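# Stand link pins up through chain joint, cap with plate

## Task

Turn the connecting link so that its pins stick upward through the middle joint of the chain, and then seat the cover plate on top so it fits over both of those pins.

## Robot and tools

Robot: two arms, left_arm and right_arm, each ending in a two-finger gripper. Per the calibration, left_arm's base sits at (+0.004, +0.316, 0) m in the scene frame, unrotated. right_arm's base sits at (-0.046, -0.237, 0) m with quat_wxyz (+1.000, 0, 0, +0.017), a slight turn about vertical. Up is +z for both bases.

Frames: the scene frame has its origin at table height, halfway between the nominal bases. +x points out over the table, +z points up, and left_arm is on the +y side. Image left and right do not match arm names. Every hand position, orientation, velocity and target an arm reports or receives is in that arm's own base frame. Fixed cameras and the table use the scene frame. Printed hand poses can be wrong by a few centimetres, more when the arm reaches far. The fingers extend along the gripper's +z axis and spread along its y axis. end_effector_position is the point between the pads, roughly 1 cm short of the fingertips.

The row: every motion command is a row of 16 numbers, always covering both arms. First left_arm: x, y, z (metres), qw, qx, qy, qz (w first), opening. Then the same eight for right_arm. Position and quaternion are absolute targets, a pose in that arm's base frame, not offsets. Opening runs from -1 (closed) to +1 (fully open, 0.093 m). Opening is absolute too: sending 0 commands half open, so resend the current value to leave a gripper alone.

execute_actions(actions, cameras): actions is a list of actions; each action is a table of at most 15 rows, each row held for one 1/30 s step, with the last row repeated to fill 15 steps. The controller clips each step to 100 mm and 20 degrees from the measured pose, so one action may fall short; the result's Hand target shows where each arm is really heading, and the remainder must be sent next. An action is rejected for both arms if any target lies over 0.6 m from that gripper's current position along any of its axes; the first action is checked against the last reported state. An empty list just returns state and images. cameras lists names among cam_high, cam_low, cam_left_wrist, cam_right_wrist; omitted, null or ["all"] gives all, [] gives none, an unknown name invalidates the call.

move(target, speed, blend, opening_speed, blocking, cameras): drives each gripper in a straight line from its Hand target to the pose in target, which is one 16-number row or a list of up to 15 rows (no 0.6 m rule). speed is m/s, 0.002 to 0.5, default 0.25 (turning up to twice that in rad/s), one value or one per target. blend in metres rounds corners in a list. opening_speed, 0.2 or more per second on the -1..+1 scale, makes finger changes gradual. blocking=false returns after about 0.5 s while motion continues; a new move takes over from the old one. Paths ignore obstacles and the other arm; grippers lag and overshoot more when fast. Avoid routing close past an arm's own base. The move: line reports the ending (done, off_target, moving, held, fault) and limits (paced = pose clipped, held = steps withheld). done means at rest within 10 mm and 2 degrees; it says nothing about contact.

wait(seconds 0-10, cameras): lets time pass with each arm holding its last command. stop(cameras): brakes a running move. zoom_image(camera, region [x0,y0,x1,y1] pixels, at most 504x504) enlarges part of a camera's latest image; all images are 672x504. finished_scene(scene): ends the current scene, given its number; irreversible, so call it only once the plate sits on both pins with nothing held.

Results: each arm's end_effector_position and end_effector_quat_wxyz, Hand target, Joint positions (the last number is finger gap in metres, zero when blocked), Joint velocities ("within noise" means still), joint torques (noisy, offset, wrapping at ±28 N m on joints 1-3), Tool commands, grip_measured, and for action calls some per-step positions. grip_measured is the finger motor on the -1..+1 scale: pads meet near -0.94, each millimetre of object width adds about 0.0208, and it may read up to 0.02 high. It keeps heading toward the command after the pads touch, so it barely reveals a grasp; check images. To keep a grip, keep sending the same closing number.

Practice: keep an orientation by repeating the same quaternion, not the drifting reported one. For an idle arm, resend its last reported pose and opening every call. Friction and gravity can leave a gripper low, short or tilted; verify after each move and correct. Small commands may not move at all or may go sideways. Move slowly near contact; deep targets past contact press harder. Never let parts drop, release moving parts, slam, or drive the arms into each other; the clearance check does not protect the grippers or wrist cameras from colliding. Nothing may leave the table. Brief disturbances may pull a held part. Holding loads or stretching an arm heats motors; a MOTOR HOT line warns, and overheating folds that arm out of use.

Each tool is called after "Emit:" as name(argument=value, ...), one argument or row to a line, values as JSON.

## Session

Emit:
execute_actions(
  actions=[],
)

Emit:
zoom_image(
  camera="cam_high",
  region=[200, 200, 450, 400],
)

Emit:
zoom_image(
  camera="cam_low",
  region=[200, 120, 440, 290],
)

Scene clock: 0.00 s.
left_arm: end_effector_position=(+0.3585, +0.0515, +0.1331) grip_measured=+1.000 end_effector_quat_wxyz=(+0.675, -0.147, +0.715, +0.106) | right_arm: end_effector_position=(+0.3870, +0.0023, +0.1461) grip_measured=+1.000 end_effector_quat_wxyz=(+0.681, +0.010, +0.732, -0.013)
Joint positions: left_arm=[-0.038 1.568 0.201 1.294 -0.396 -0.075 0.093] | right_arm=[0.035 1.54 0.287 1.182 0.066 0 0.093]
Joint velocities: within noise
Joint torques (N m): no reading
Heat: left arm: 33 °C; right arm: 41 °C.
Hand target: left_arm +0.3605, +0.0514, +0.1416; +0.685, -0.149, +0.706, +0.104 | right_arm +0.3877, +0.0023, +0.1473; +0.682, +0.010, +0.731, -0.012
Tool commands: left_gripper/opening=+1.0 right_gripper/opening=+1.0
camera_calibration:
cam_left_wrist: T_world_to_cam=[[0.346513, -0.936014, 0.0616923, -0.0830338], [-0.415676, -0.212175, -0.884418, 0.317544], [0.840917, 0.280818, -0.4626, -0.17298], [0, 0, 0, 1]] pos_world=[0.306229, 0.0382297, 0.205943]
cam_right_wrist: T_world_to_cam=[[-0.045857, -0.998945, 0.00257864, 0.0196591], [-0.496914, 0.0205716, -0.867556, 0.356285], [0.866587, -0.0410648, -0.497333, -0.181183], [0, 0, 0, 1]] pos_world=[0.334955, 0.00486878, 0.218938]

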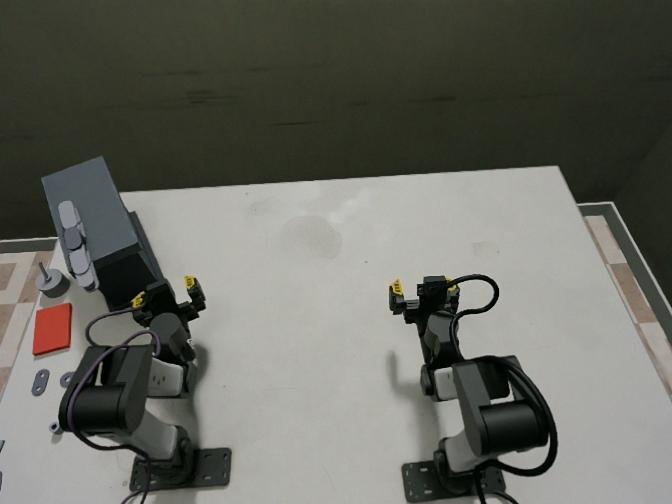

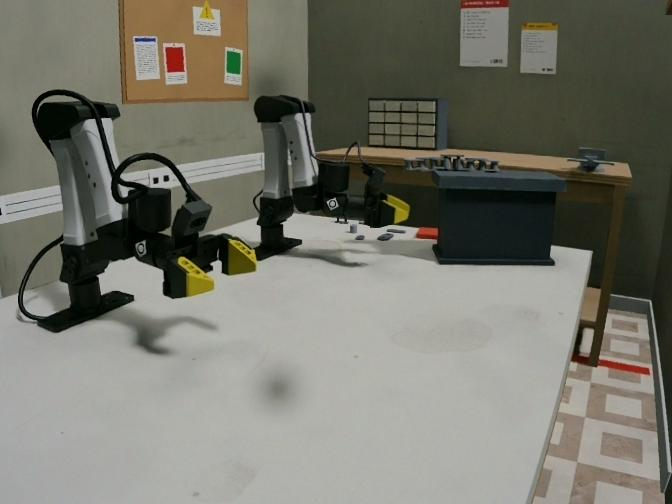

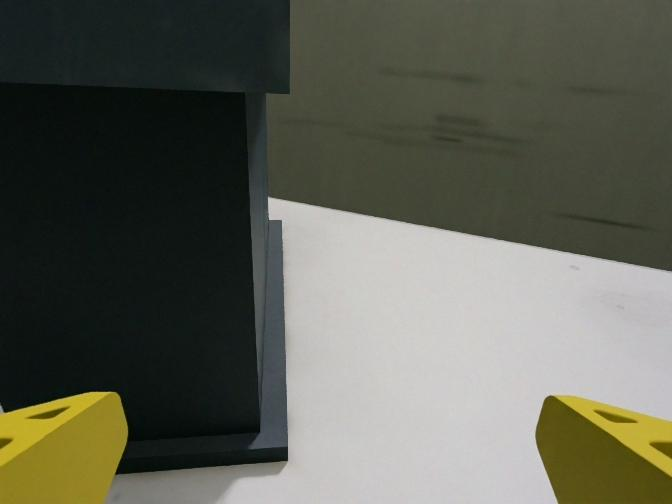

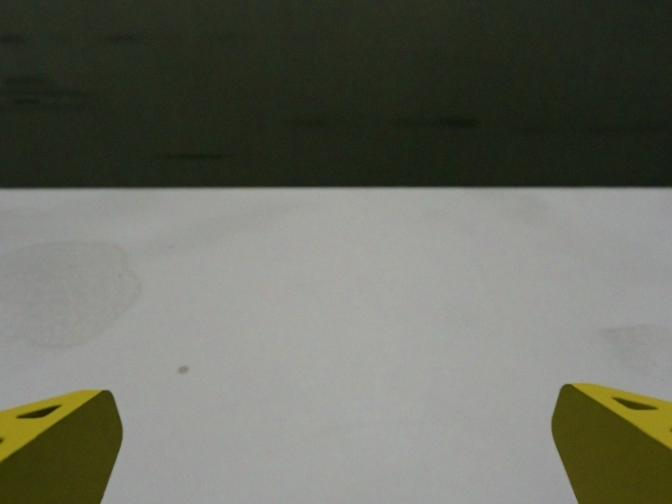

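Scaled by 2.016 from the camera's 672x504 image, which has a finer 960x720 frame.

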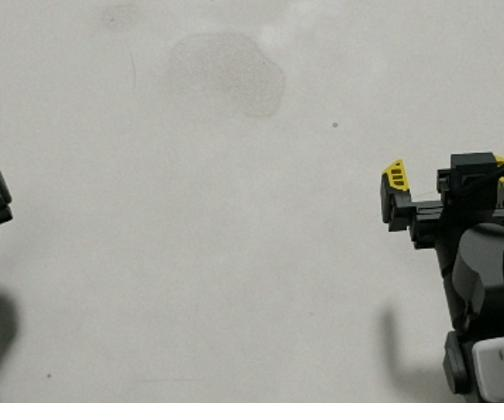

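Scaled by 2.100 from the camera's 672x504 image, which has a finer 960x720 frame.

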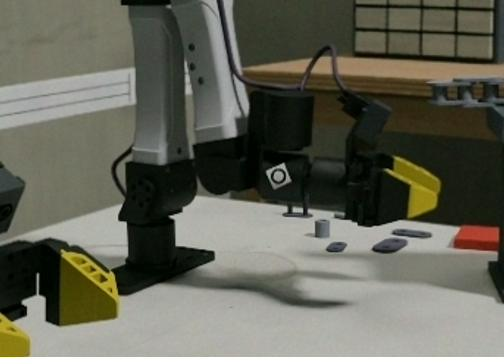

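Emit:
zoom_image(
  camera="cam_high",
  region=[20, 140, 180, 320],
)

Emit:
zoom_image(
  camera="cam_high",
  region=[0, 260, 160, 504],
)

Emit:
zoom_image(
  camera="cam_low",
  region=[380, 130, 580, 280],
)

Scaled by 2.800 from the camera's 672x504 image, which has a finer 960x720 frame.

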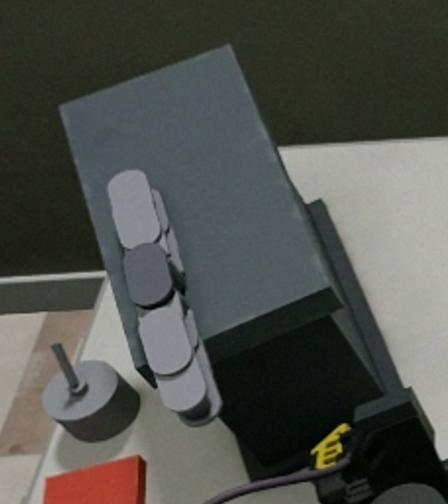

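Scaled by 2.066 from the camera's 672x504 image, which has a finer 960x720 frame.

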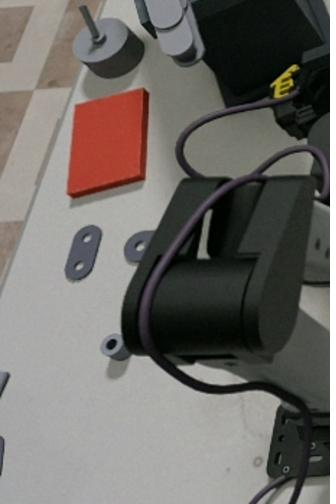

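Scaled by 2.520 from the camera's 672x504 image, which has a finer 960x720 frame.

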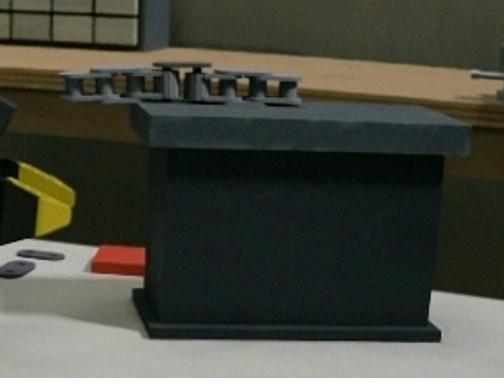

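Emit:
move(
  target=[
    [0.29,0.08,0.28,0.45,-0.08,0.88,0.05,1,0.20,0.02,0.26,0.5,0,0.866,0,1],
    [0.385,0.205,0.345,0.3159,-0.2287,0.9174,0.0788,1,0.20,0.02,0.26,0.5,0,0.866,0,0.5],
  ],
  speed=0.25,
  blend=0.03,
)

Emit:
zoom_image(
  camera="cam_left_wrist",
  region=[150, 100, 550, 400],
)

Scene clock: 81.23 s.
left_arm: end_effector_position=(+0.3842, +0.1987, +0.3409) grip_measured=+1.000 end_effector_quat_wxyz=(+0.311, -0.220, +0.922, +0.071) | right_arm: end_effector_position=(+0.2017, +0.0205, +0.2583) grip_measured=+0.502 end_effector_quat_wxyz=(+0.505, -0.001, +0.863, +0.002)
Joint positions: left_arm=[0.484 1.87 2.36 -1.411 0.016 0.01 0.093] | right_arm=[0.344 0.485 0.844 -0.897 0.293 0.174 0.069]
Joint velocities: within noise
Joint torques (N m): left_arm=[0.42 -7.36 7.45 1.48 -0.14 -0.29] | right_arm=[0.39 2.85 8.64 1.86 0.16 0.05]
Heat: left arm: 40 °C; right arm: 43 °C.
Hand target: left_arm +0.3849, +0.2049, +0.3449; +0.316, -0.229, +0.917, +0.079 | right_arm +0.2000, +0.0200, +0.2600; +0.500, +0.000, +0.866, +0.000
Off the commanded pose: left_arm 0.008 m, 2 deg | right_arm 0.002 m, 1 deg.
move: done
camera_calibration:
cam_left_wrist: T_world_to_cam=[[0.454437, -0.890496, 0.0224543, -0.00405291], [-0.863963, -0.446756, -0.232328, 0.539798], [0.216919, 0.086179, -0.972378, 0.312424], [0, 0, 0, 1]] pos_world=[0.400436, 0.210624, 0.429296]
cam_right_wrist: T_world_to_cam=[[-0.0098165, -0.999951, 0.0010384, 0.0222692], [-0.820548, 0.0074618, -0.571529, 0.350227], [0.571493, -0.00646247, -0.820581, 0.178204], [0, 0, 0, 1]] pos_world=[0.185754, 0.0208065, 0.346373]

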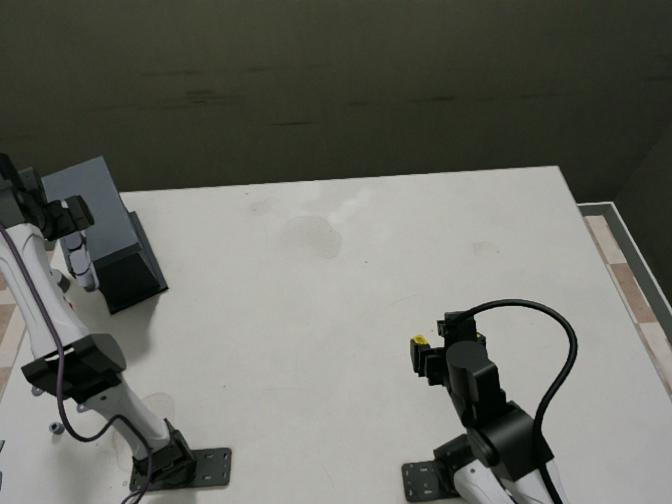

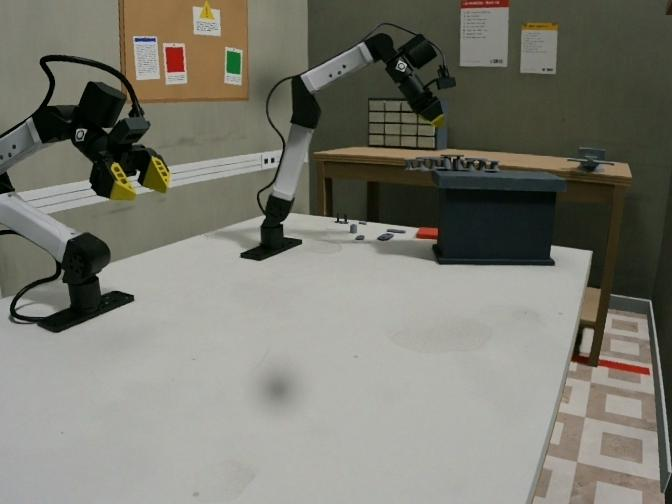

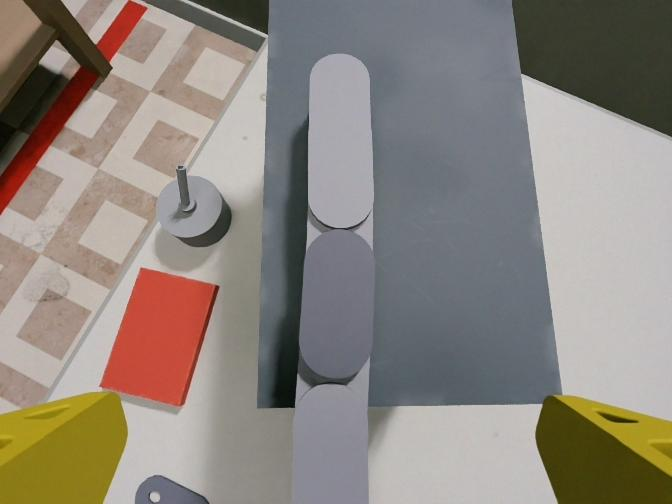

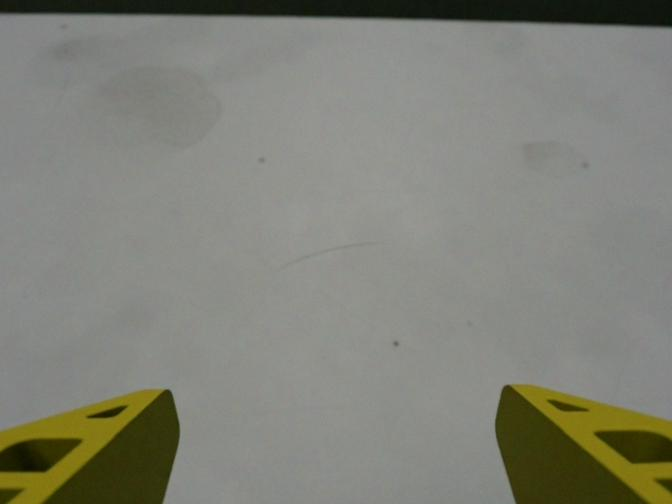

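Scaled by 1.260 from the camera's 672x504 image, which has a finer 960x720 frame.

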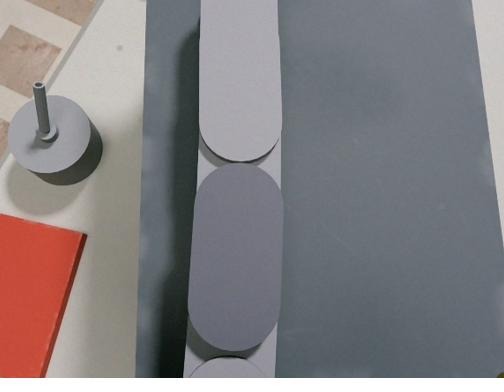

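Emit:
move(
  target=[
    [0.334,0.216,0.310,0.3236,-0.1632,0.9255,0.0571,-1,0.20,0.02,0.26,0.5,0,0.866,0,0.5],
    [0.334,0.216,0.252,0.3368,-0.1632,0.9255,0.0594,-1,0.20,0.02,0.26,0.5,0,0.866,0,0.5],
  ],
  speed=[0.15,0.08],
  cameras=["cam_left_wrist","cam_high","cam_low"],
)

Emit:
zoom_image(
  camera="cam_low",
  region=[380, 130, 580, 280],
)

Scene clock: 209.93 s.
left_arm: end_effector_position=(+0.3356, +0.2167, +0.2377) grip_measured=-0.982 end_effector_quat_wxyz=(+0.312, -0.170, +0.933, +0.053) | right_arm: end_effector_position=(+0.2016, +0.0204, +0.2582) grip_measured=+0.502 end_effector_quat_wxyz=(+0.505, -0.001, +0.863, +0.002)
Joint positions: left_arm=[0.648 1.541 1.521 -0.927 0.178 0.23 0] | right_arm=[0.344 0.485 0.844 -0.897 0.293 0.174 0.069]
Joint velocities: within noise
Joint torques (N m): left_arm=[0.64 -10.78 5.55 1.66 0.28 -0.08] | right_arm=[0.36 3.12 8.34 1.84 0.18 0.05]
Heat: left arm: 40 °C; right arm: 49 °C.
Hand target: left_arm +0.3339, +0.2158, +0.2519; +0.336, -0.163, +0.926, +0.060 | right_arm +0.2000, +0.0200, +0.2600; +0.500, +0.000, +0.866, +0.000
Off the commanded pose: left_arm 0.014 m, 3 deg | right_arm 0.002 m, 1 deg.
move: off_target (left_arm)
camera_calibration:
cam_left_wrist: T_world_to_cam=[[0.356187, -0.934148, 0.0223309, 0.0788222], [-0.908041, -0.351672, -0.22757, 0.474878], [0.220438, 0.0607802, -0.973506, 0.225678], [0, 0, 0, 1]] pos_world=[0.353386, 0.226916, 0.326007]
Images, in order (width x height): cam_high 672x504, cam_low 672x504, cam_left_wrist 672x504.

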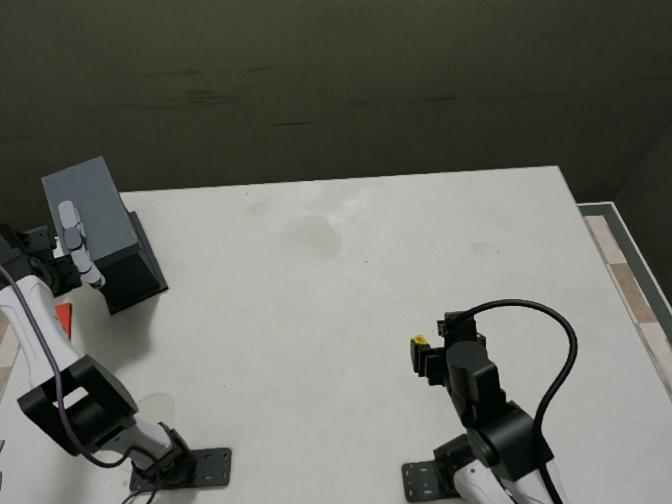

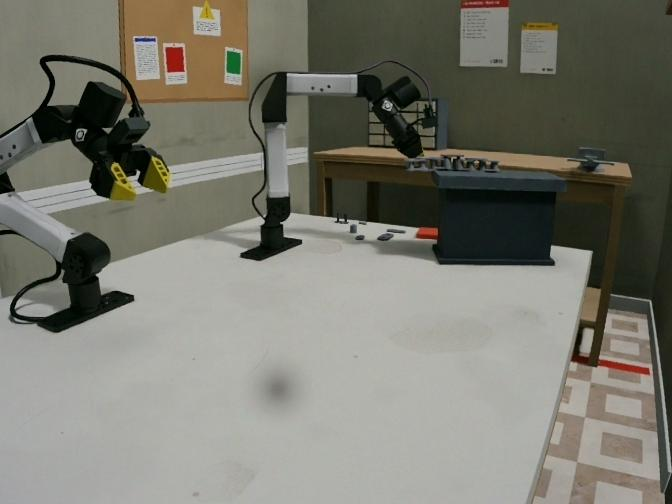

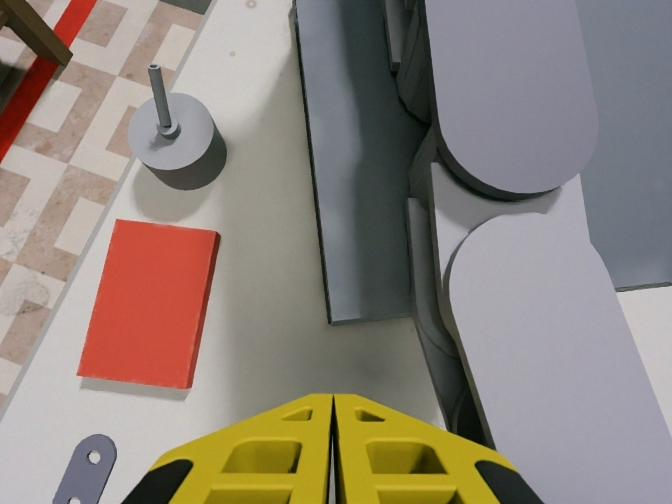

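Scaled by 2.520 from the camera's 672x504 image, which has a finer 960x720 frame.

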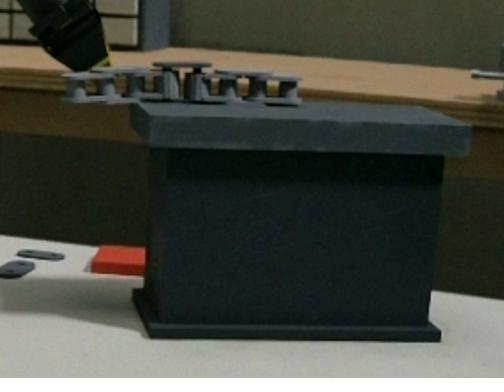

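Emit:
move(
  target=[
    [0.348,0.173,0.258,0.3368,-0.1632,0.9255,0.0594,-1,0.20,0.02,0.26,0.5,0,0.866,0,0.5],
  ],
  speed=0.04,
  cameras=["cam_left_wrist","cam_high"],
)

Scene clock: 216.17 s.
left_arm: end_effector_position=(+0.3503, +0.1748, +0.2478) grip_measured=-0.982 end_effector_quat_wxyz=(+0.322, -0.161, +0.932, +0.050) | right_arm: end_effector_position=(+0.2016, +0.0204, +0.2582) grip_measured=+0.502 end_effector_quat_wxyz=(+0.505, -0.001, +0.863, +0.002)
Joint positions: left_arm=[0.513 1.494 1.503 -0.925 0.116 0.13 0] | right_arm=[0.344 0.485 0.844 -0.897 0.293 0.174 0.069]
Joint velocities: within noise
Joint torques (N m): left_arm=[-0.92 -9.83 5.56 1.63 -0.09 -0.27] | right_arm=[0.47 2.95 8.59 1.85 0.2 0.03]
Heat: left arm: 41 °C; right arm: 49 °C.
Hand target: left_arm +0.3480, +0.1730, +0.2581; +0.337, -0.163, +0.925, +0.059 | right_arm +0.2000, +0.0200, +0.2600; +0.500, +0.000, +0.866, +0.000
Off the commanded pose: left_arm 0.011 m, 2 deg | right_arm 0.002 m, 1 deg.
move: off_target (left_arm)
camera_calibration:
cam_left_wrist: T_world_to_cam=[[0.338184, -0.940673, 0.0276623, 0.0403843], [-0.909884, -0.334338, -0.245621, 0.477905], [0.240298, 0.0578957, -0.968971, 0.227168], [0, 0, 0, 1]] pos_world=[0.366593, 0.184618, 0.336386]
Images, in order (width x height): cam_high 672x504, cam_left_wrist 672x504.

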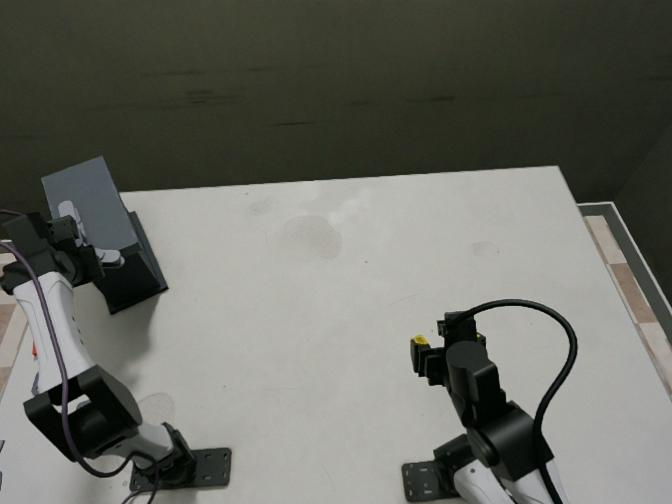

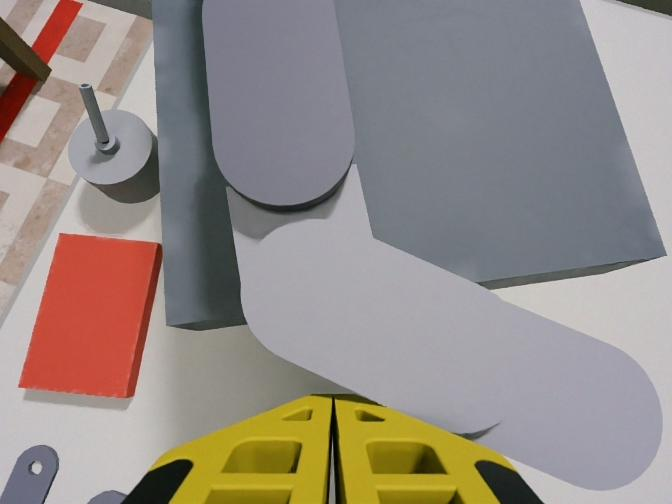

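Emit:
move(
  target=[
    [0.374,0.150,0.256,0.3368,-0.1632,0.9255,0.0594,-1,0.20,0.02,0.26,0.5,0,0.866,0,0.5],
  ],
  speed=0.04,
  cameras=["cam_left_wrist","cam_high"],
)

Scene clock: 222.13 s.
left_arm: end_effector_position=(+0.3641, +0.1459, +0.2474) grip_measured=-0.982 end_effector_quat_wxyz=(+0.320, -0.160, +0.932, +0.050) | right_arm: end_effector_position=(+0.2016, +0.0204, +0.2582) grip_measured=+0.502 end_effector_quat_wxyz=(+0.504, -0.001, +0.863, +0.002)
Joint positions: left_arm=[0.4 1.494 1.503 -0.922 0.045 0.044 0] | right_arm=[0.344 0.485 0.844 -0.898 0.294 0.175 0.069]
Joint velocities: within noise
Joint torques (N m): left_arm=[-0.85 -5.31 8.14 1.8 -0.18 -0.28] | right_arm=[0.24 3.07 8.77 1.86 0.18 0.11]
Heat: left arm: 41 °C; right arm: 49 °C.
Hand target: left_arm +0.3734, +0.1498, +0.2561; +0.337, -0.163, +0.925, +0.059 | right_arm +0.2000, +0.0199, +0.2600; +0.500, +0.000, +0.866, +0.000
Off the commanded pose: left_arm 0.014 m, 2 deg | right_arm 0.002 m, 1 deg.
move: off_target (left_arm)
camera_calibration:
cam_left_wrist: T_world_to_cam=[[0.337073, -0.94116, 0.0244936, 0.00975666], [-0.911552, -0.332756, -0.241549, 0.480101], [0.235487, 0.0590925, -0.970079, 0.226982], [0, 0, 0, 1]] pos_world=[0.380897, 0.155526, 0.335919]
Images, in order (width x height): cam_high 672x504, cam_left_wrist 672x504.

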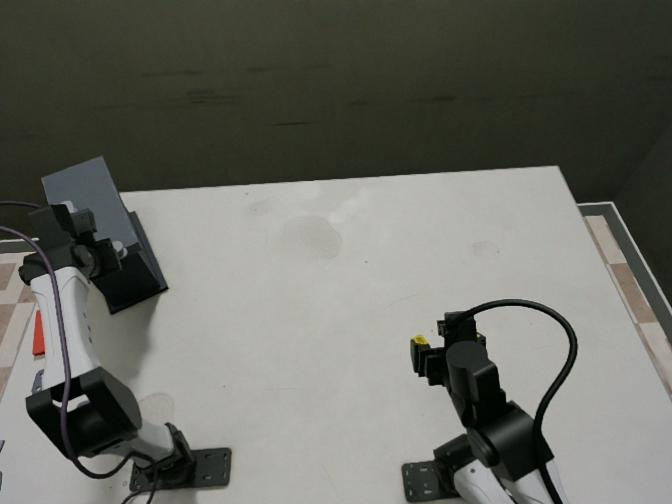

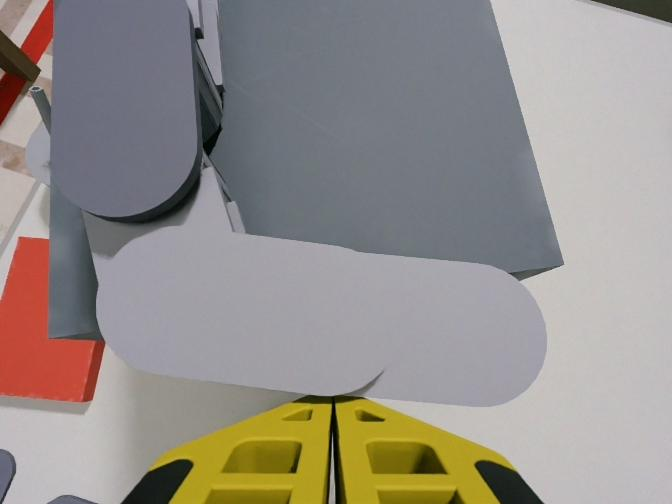

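Emit:
move(
  target=[
    [0.394,0.150,0.256,0.3368,-0.1632,0.9255,0.0594,-1,0.20,0.02,0.26,0.5,0,0.866,0,0.5],
  ],
  speed=0.04,
  cameras=["cam_left_wrist","cam_low"],
)

Emit:
zoom_image(
  camera="cam_low",
  region=[380, 130, 580, 280],
)

Scene clock: 232.67 s.
left_arm: end_effector_position=(+0.3824, +0.1454, +0.2425) grip_measured=-0.982 end_effector_quat_wxyz=(+0.314, -0.161, +0.934, +0.049) | right_arm: end_effector_position=(+0.2016, +0.0204, +0.2582) grip_measured=+0.502 end_effector_quat_wxyz=(+0.504, -0.001, +0.863, +0.002)
Joint positions: left_arm=[0.376 1.563 1.556 -0.919 0.031 0.024 0] | right_arm=[0.344 0.485 0.844 -0.898 0.294 0.175 0.069]
Joint velocities: within noise
Joint torques (N m): left_arm=[-0.85 -6.06 9.24 1.78 -0.15 -0.26] | right_arm=[0.29 3.14 8.76 1.85 0.19 0.02]
Heat: left arm: 40 °C; right arm: 49 °C.
Hand target: left_arm +0.3932, +0.1496, +0.2563; +0.337, -0.163, +0.925, +0.059 | right_arm +0.2000, +0.0199, +0.2600; +0.500, +0.000, +0.866, +0.000
Off the commanded pose: left_arm 0.018 m, 3 deg | right_arm 0.002 m, 1 deg.
move: off_target (left_arm)
camera_calibration:
cam_left_wrist: T_world_to_cam=[[0.337499, -0.940979, 0.0255708, 0.00283353], [-0.914283, -0.334146, -0.228985, 0.493579], [0.224014, 0.053903, -0.973094, 0.223816], [0, 0, 0, 1]] pos_world=[0.400177, 0.155529, 0.330743]
Images, in order (width x height): cam_low 672x504, cam_left_wrist 672x504.

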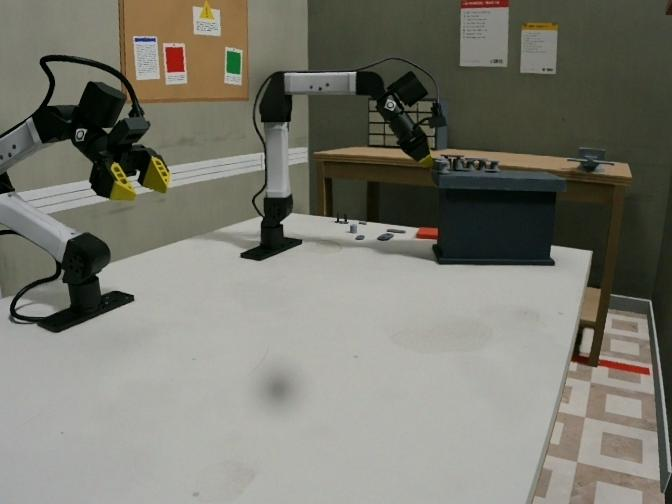

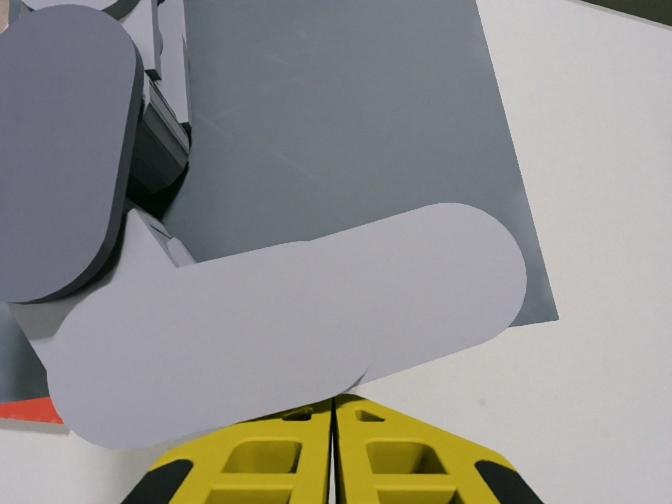

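Scaled by 2.520 from the camera's 672x504 image, which has a finer 960x720 frame.

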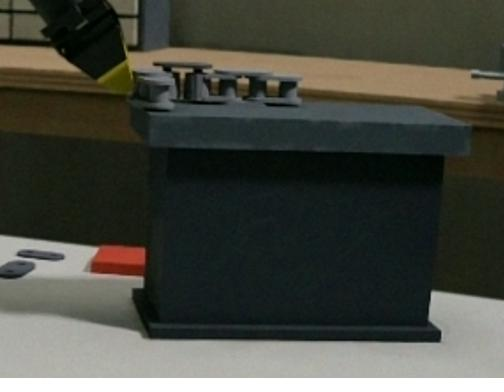

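Emit:
move(
  target=[
    [0.355,0.130,0.275,0.3368,-0.1632,0.9255,0.0594,-1,0.20,0.02,0.26,0.5,0,0.866,0,0.5],
    [0.37,0.180,0.345,0.3159,-0.2287,0.9174,0.0788,0.2,0.20,0.02,0.26,0.5,0,0.866,0,0.5],
  ],
  speed=[0.08,0.12],
  blend=0.01,
  cameras=["cam_left_wrist","cam_low","cam_high"],
)

Emit:
zoom_image(
  camera="cam_low",
  region=[400, 140, 520, 230],
)

Scene clock: 251.07 s.
left_arm: end_effector_position=(+0.3690, +0.1739, +0.3398) grip_measured=+0.198 end_effector_quat_wxyz=(+0.310, -0.220, +0.922, +0.071) | right_arm: end_effector_position=(+0.2016, +0.0204, +0.2582) grip_measured=+0.502 end_effector_quat_wxyz=(+0.504, -0.001, +0.863, +0.002)
Joint positions: left_arm=[0.434 1.748 2.193 -1.369 -0.014 -0.028 0.055] | right_arm=[0.344 0.485 0.844 -0.898 0.294 0.175 0.069]
Joint velocities: within noise
Joint torques (N m): left_arm=[0.47 -6.53 7.65 1.47 -0.16 -0.29] | right_arm=[0.16 2.95 8.64 1.82 0.15 0.06]
Heat: left arm: 42 °C; right arm: 49 °C.
Hand target: left_arm +0.3699, +0.1799, +0.3450; +0.316, -0.229, +0.917, +0.079 | right_arm +0.2000, +0.0199, +0.2600; +0.500, +0.000, +0.866, +0.000
Off the commanded pose: left_arm 0.008 m, 2 deg | right_arm 0.002 m, 1 deg.
move: done
camera_calibration:
cam_left_wrist: T_world_to_cam=[[0.45443, -0.890526, 0.0213841, -0.0188703], [-0.864583, -0.446716, -0.230091, 0.514713], [0.214455, 0.0860718, -0.972934, 0.317849], [0, 0, 0, 1]] pos_world=[0.385423, 0.185768, 0.428081]
Images, in order (width x height): cam_high 672x504, cam_low 672x504, cam_left_wrist 672x504.

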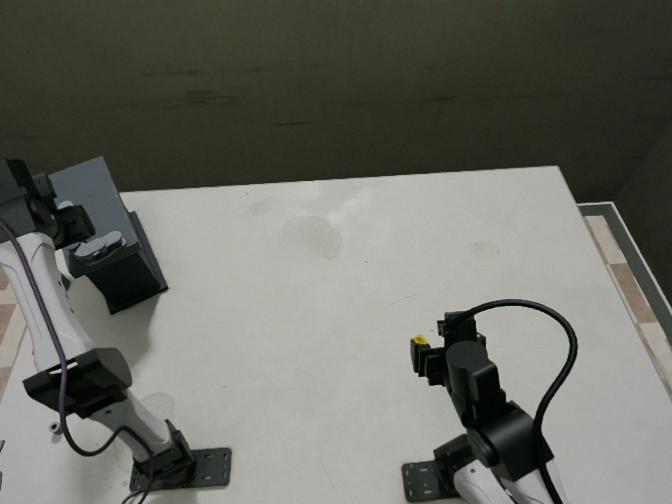

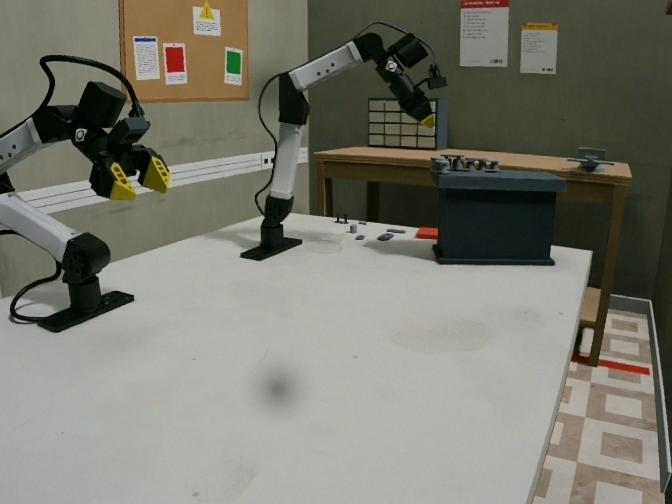

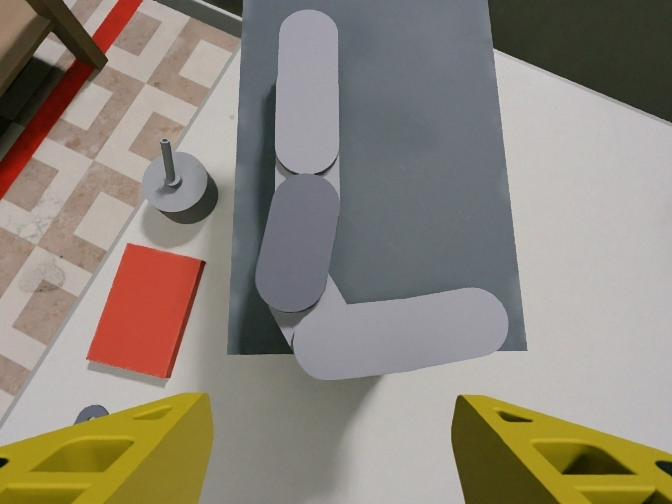

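Scaled by 4.200 from the camera's 672x504 image, which has a finer 960x720 frame.

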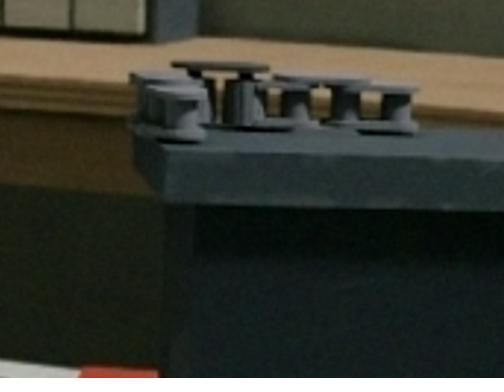

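Emit:
move(
  target=[
    [0.372,0.120,0.300,0.3368,-0.1632,0.9255,0.0594,-1,0.20,0.02,0.26,0.5,0,0.866,0,0.5],
    [0.376,0.122,0.258,0.3368,-0.1632,0.9255,0.0594,-1,0.20,0.02,0.26,0.5,0,0.866,0,0.5],
    [0.416,0.1415,0.258,0.3368,-0.1632,0.9255,0.0594,-1,0.20,0.02,0.26,0.5,0,0.866,0,0.5],
  ],
  speed=[0.15,0.08,0.04],
  cameras=["cam_left_wrist"],
)

Scene clock: 281.33 s.
left_arm: end_effector_position=(+0.4080, +0.1338, +0.2477) grip_measured=-0.982 end_effector_quat_wxyz=(+0.320, -0.162, +0.932, +0.053) | right_arm: end_effector_position=(+0.2016, +0.0204, +0.2582) grip_measured=+0.502 end_effector_quat_wxyz=(+0.504, -0.001, +0.863, +0.002)
Joint positions: left_arm=[0.311 1.632 1.641 -0.919 -0.016 -0.029 0] | right_arm=[0.344 0.485 0.844 -0.898 0.294 0.175 0.069]
Joint velocities: within noise
Joint torques (N m): left_arm=[0.85 -6.54 9.07 1.68 -0.03 -0.09] | right_arm=[0.35 2.99 8.49 1.82 0.17 0.04]
Heat: left arm: 40 °C; right arm: 50 °C.
Hand target: left_arm +0.4154, +0.1413, +0.2580; +0.337, -0.163, +0.925, +0.059 | right_arm +0.2000, +0.0199, +0.2600; +0.500, +0.000, +0.866, +0.000
Off the commanded pose: left_arm 0.015 m, 2 deg | right_arm 0.002 m, 1 deg.
move: off_target (left_arm)
camera_calibration:
cam_left_wrist: T_world_to_cam=[[0.342137, -0.939406, 0.0214335, -0.0179679], [-0.909732, -0.336867, -0.242711, 0.516269], [0.235225, 0.0635418, -0.969862, 0.217128], [0, 0, 0, 1]] pos_world=[0.42474, 0.143238, 0.336274]
Images, in order (width x height): cam_left_wrist 672x504.

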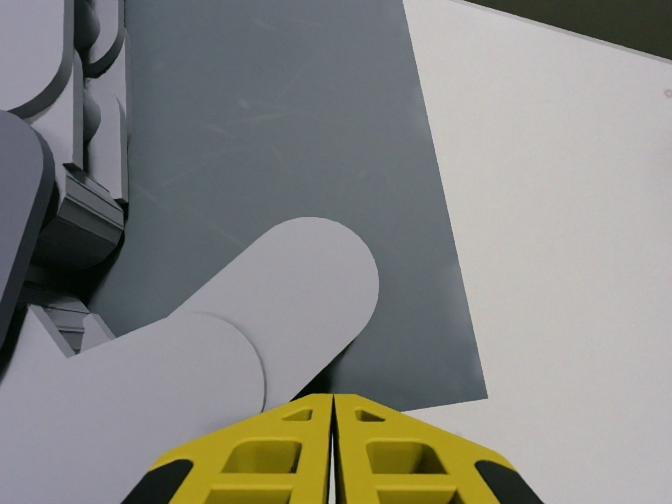

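Emit:
move(
  target=[
    [0.395,0.133,0.290,0.3368,-0.1632,0.9255,0.0594,-1,0.20,0.02,0.26,0.5,0,0.866,0,0.5],
    [0.38,0.190,0.335,0.3159,-0.2287,0.9174,0.0788,0.2,0.20,0.02,0.26,0.5,0,0.866,0,0.5],
  ],
  speed=[0.08,0.12],
  blend=0.01,
  cameras=["cam_left_wrist"],
)

Emit:
zoom_image(
  camera="cam_left_wrist",
  region=[200, 100, 520, 380],
)

Scene clock: 289.33 s.
left_arm: end_effector_position=(+0.3779, +0.1855, +0.3296) grip_measured=+0.198 end_effector_quat_wxyz=(+0.309, -0.227, +0.920, +0.074) | right_arm: end_effector_position=(+0.2016, +0.0204, +0.2582) grip_measured=+0.502 end_effector_quat_wxyz=(+0.504, -0.001, +0.863, +0.002)
Joint positions: left_arm=[0.45 1.772 2.172 -1.324 -0.016 -0.029 0.055] | right_arm=[0.344 0.485 0.844 -0.898 0.294 0.175 0.069]
Joint velocities: within noise
Joint torques (N m): left_arm=[0.38 -6.87 7.83 1.47 -0.06 -0.14] | right_arm=[0.29 3.08 8.24 1.86 0.15 0.11]
Heat: left arm: 41 °C; right arm: 50 °C.
Hand target: left_arm +0.3799, +0.1898, +0.3349; +0.316, -0.229, +0.917, +0.079 | right_arm +0.2000, +0.0199, +0.2600; +0.500, +0.000, +0.866, +0.000
Off the commanded pose: left_arm 0.007 m, 1 deg | right_arm 0.002 m, 1 deg.
move: done
camera_calibration:
cam_left_wrist: T_world_to_cam=[[0.46946, -0.882706, 0.0209175, -0.0193477], [-0.857014, -0.46124, -0.22975, 0.525022], [0.21245, 0.0899318, -0.973025, 0.305164], [0, 0, 0, 1]] pos_world=[0.394202, 0.197639, 0.41796]
Images, in order (width x height): cam_left_wrist 672x504.

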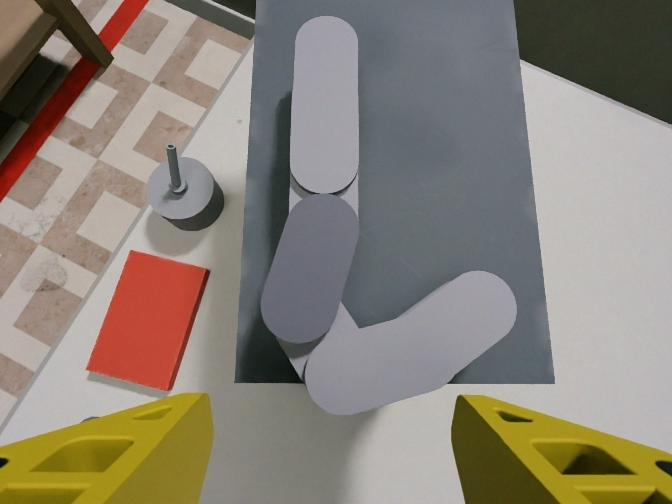

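Scaled by 1.575 from the camera's 672x504 image, which has a finer 960x720 frame.

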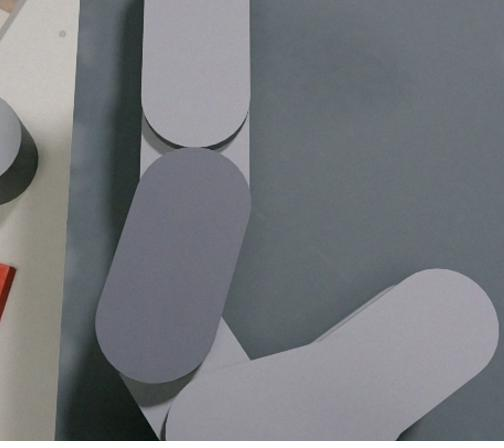

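Emit:
move(
  target=[
    [0.4306,0.2196,0.300,0.3424,-0.0587,0.9359,0.0215,-0.05,0.20,0.02,0.26,0.5,0,0.866,0,0.5],
  ],
  speed=[0.12],
  cameras=["cam_left_wrist","cam_low"],
)

Emit:
zoom_image(
  camera="cam_low",
  region=[400, 110, 520, 200],
)

Scene clock: 354.53 s.
left_arm: end_effector_position=(+0.4246, +0.2155, +0.2926) grip_measured=-0.048 end_effector_quat_wxyz=(+0.327, -0.066, +0.942, +0.020) | right_arm: end_effector_position=(+0.2016, +0.0204, +0.2582) grip_measured=+0.502 end_effector_quat_wxyz=(+0.504, -0.001, +0.863, +0.002)
Joint positions: left_arm=[0.561 1.951 2.235 -1.233 0.262 0.337 0.043] | right_arm=[0.344 0.485 0.844 -0.898 0.294 0.175 0.069]
Joint velocities: within noise
Joint torques (N m): left_arm=[0.53 -8.73 8.25 1.56 0.32 -0.1] | right_arm=[0.39 3.15 8.65 1.82 0.19 0.02]
Heat: left arm: 43 °C; right arm: 50 °C.
Hand target: left_arm +0.4302, +0.2195, +0.3000; +0.343, -0.059, +0.937, +0.022 | right_arm +0.2000, +0.0199, +0.2600; +0.500, +0.000, +0.866, +0.000
Off the commanded pose: left_arm 0.010 m, 2 deg | right_arm 0.002 m, 1 deg.
move: done
camera_calibration:
cam_left_wrist: T_world_to_cam=[[0.14282, -0.989505, 0.0219828, 0.147408], [-0.957524, -0.143757, -0.249962, 0.550581], [0.250499, 0.0146505, -0.968006, 0.255063], [0, 0, 0, 1]] pos_world=[0.442249, 0.221274, 0.381286]
Images, in order (width x height): cam_low 672x504, cam_left_wrist 672x504.

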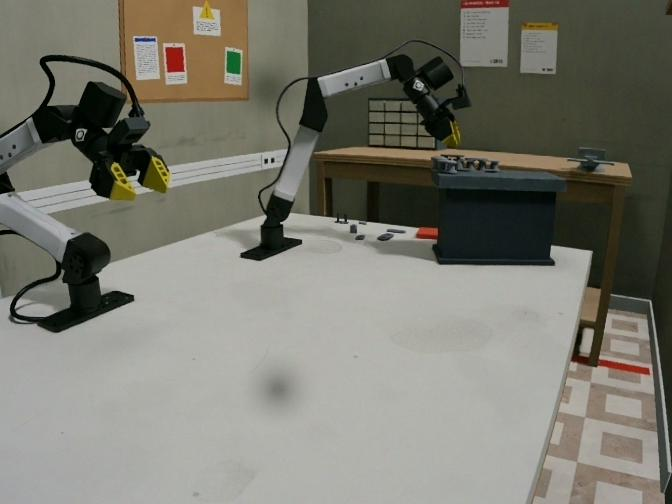

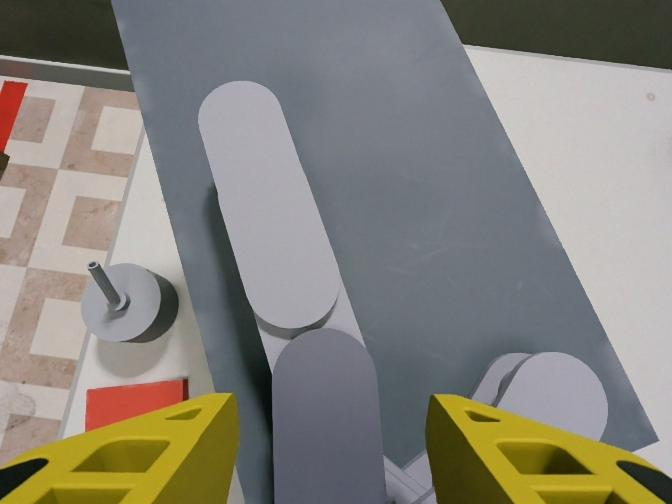

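Scaled by 4.200 from the camera's 672x504 image, which has a finer 960x720 frame.

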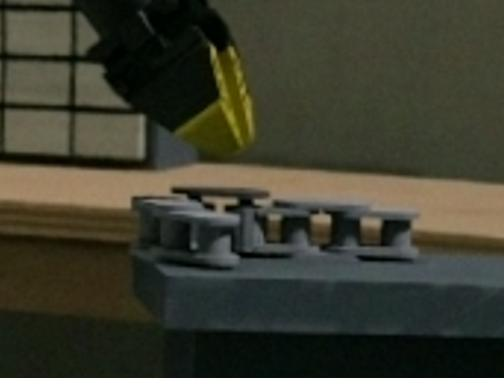

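Emit:
move(
  target=[
    [0.4350,0.2240,0.279,0.3424,-0.0587,0.9359,0.0215,-0.05,0.20,0.02,0.26,0.5,0,0.866,0,0.5],
  ],
  speed=[0.05],
  cameras=["cam_left_wrist","cam_low"],
)

Emit:
zoom_image(
  camera="cam_low",
  region=[400, 130, 500, 205],
)

Scene clock: 367.03 s.
left_arm: end_effector_position=(+0.4343, +0.2211, +0.2744) grip_measured=-0.048 end_effector_quat_wxyz=(+0.330, -0.063, +0.942, +0.021) | right_arm: end_effector_position=(+0.2016, +0.0204, +0.2582) grip_measured=+0.502 end_effector_quat_wxyz=(+0.504, -0.001, +0.863, +0.002)
Joint positions: left_arm=[0.561 1.951 2.149 -1.141 0.264 0.341 0.043] | right_arm=[0.344 0.485 0.844 -0.898 0.294 0.175 0.069]
Joint velocities: within noise
Joint torques (N m): left_arm=[0.85 -11.32 5.19 1.63 0.32 -0.06] | right_arm=[0.34 3.06 8.58 1.85 0.16 0.07]
Heat: left arm: 44 °C; right arm: 50 °C.
Hand target: left_arm +0.4349, +0.2240, +0.2791; +0.343, -0.059, +0.937, +0.022 | right_arm +0.2000, +0.0199, +0.2600; +0.500, +0.000, +0.866, +0.000
Off the commanded pose: left_arm 0.005 m, 2 deg | right_arm 0.002 m, 1 deg.
move: done
camera_calibration:
cam_left_wrist: T_world_to_cam=[[0.138412, -0.990199, 0.0186589, 0.154996], [-0.956572, -0.138544, -0.256465, 0.556333], [0.256537, 0.0176493, -0.966373, 0.231198], [0, 0, 0, 1]] pos_world=[0.451409, 0.226473, 0.363211]
Images, in order (width x height): cam_low 672x504, cam_left_wrist 672x504.

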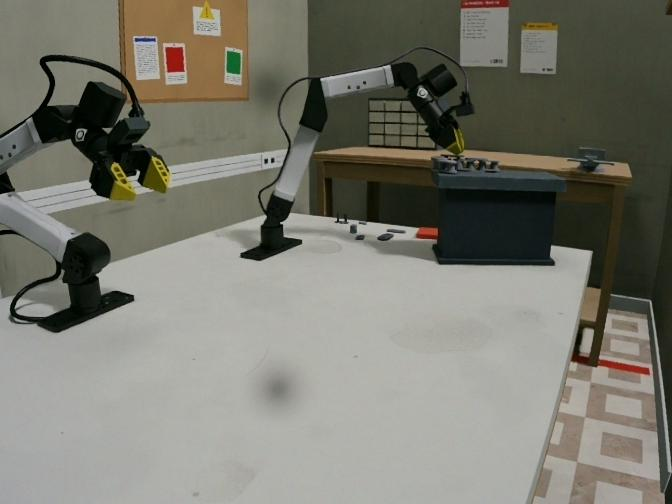

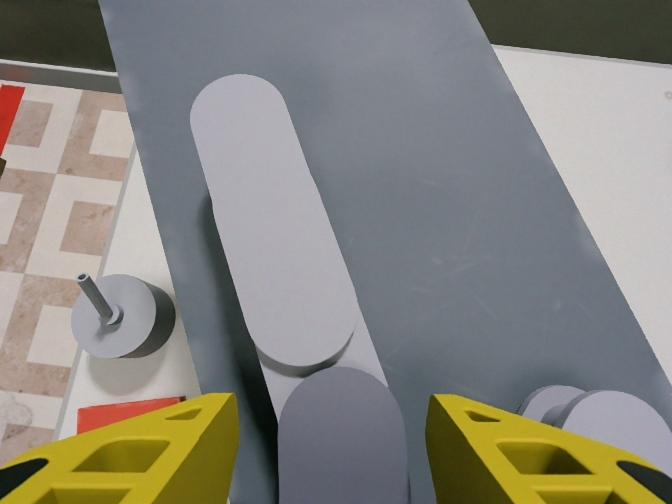

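Scaled by 5.040 from the camera's 672x504 image, which has a finer 960x720 frame.

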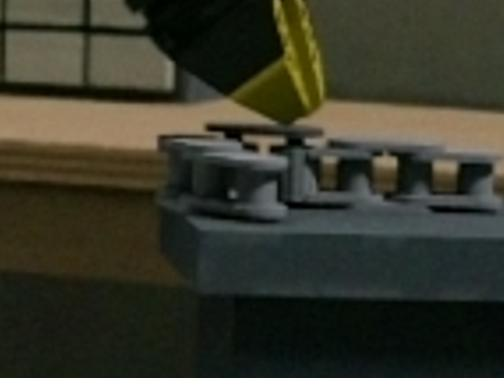

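Emit:
move(
  target=[
    [0.4305,0.2225,0.270,0.3424,-0.0587,0.9359,0.0215,-0.05,0.20,0.02,0.26,0.5,0,0.866,0,0.5],
  ],
  speed=[0.04],
  cameras=["cam_left_wrist","cam_low"],
)

Emit:
zoom_image(
  camera="cam_low",
  region=[400, 130, 500, 205],
)

Scene clock: 377.23 s.
left_arm: end_effector_position=(+0.4365, +0.2241, +0.2521) grip_measured=-0.048 end_effector_quat_wxyz=(+0.324, -0.065, +0.944, +0.014) | right_arm: end_effector_position=(+0.2016, +0.0204, +0.2582) grip_measured=+0.502 end_effector_quat_wxyz=(+0.504, -0.001, +0.863, +0.002)
Joint positions: left_arm=[0.567 1.945 2.056 -1.072 0.272 0.343 0.043] | right_arm=[0.344 0.485 0.844 -0.898 0.294 0.175 0.069]
Joint velocities: within noise
Joint torques (N m): left_arm=[0.57 -14.99 5.09 1.5 0.27 -0.05] | right_arm=[0.36 2.99 8.58 1.8 0.2 0.07]
Heat: left arm: 45 °C; right arm: 50 °C.
Hand target: left_arm +0.4305, +0.2223, +0.2697; +0.342, -0.059, +0.937, +0.022 | right_arm +0.2000, +0.0199, +0.2600; +0.500, +0.000, +0.866, +0.000
Off the commanded pose: left_arm 0.019 m, 3 deg | right_arm 0.002 m, 1 deg.
move: off_target (left_arm)
camera_calibration:
cam_left_wrist: T_world_to_cam=[[0.137944, -0.989941, 0.0314478, 0.154913], [-0.959948, -0.141448, -0.241852, 0.551541], [0.243868, 0.00317383, -0.969803, 0.218733], [0, 0, 0, 1]] pos_world=[0.45474, 0.230675, 0.340648]
Images, in order (width x height): cam_low 672x504, cam_left_wrist 672x504.

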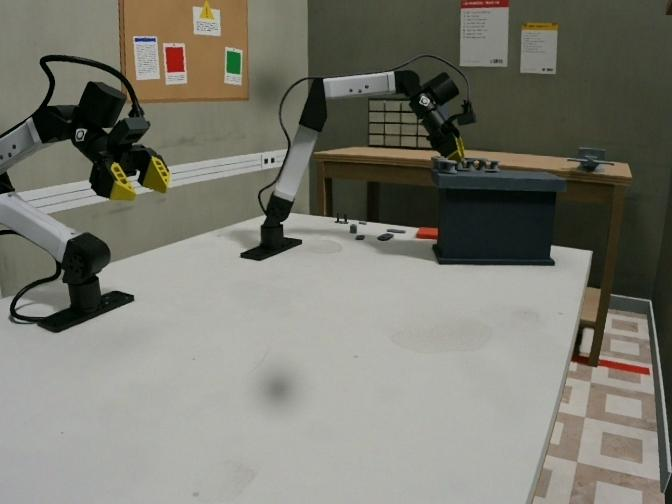

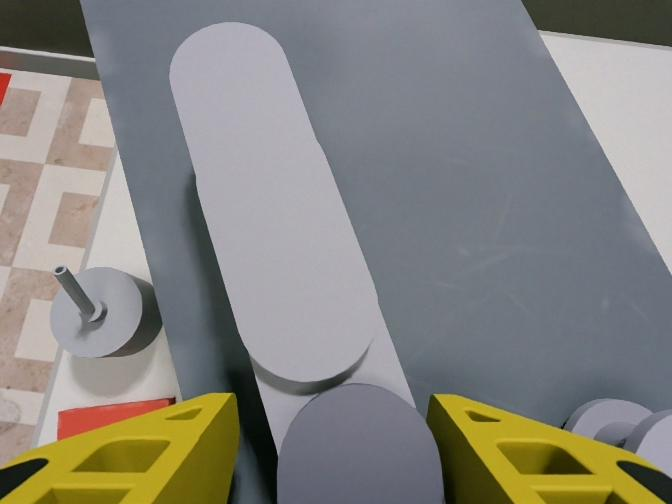

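Scaled by 5.040 from the camera's 672x504 image, which has a finer 960x720 frame.

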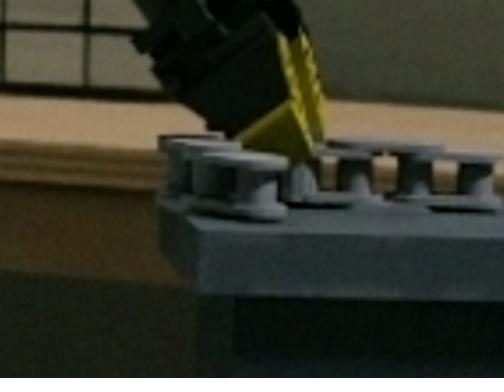

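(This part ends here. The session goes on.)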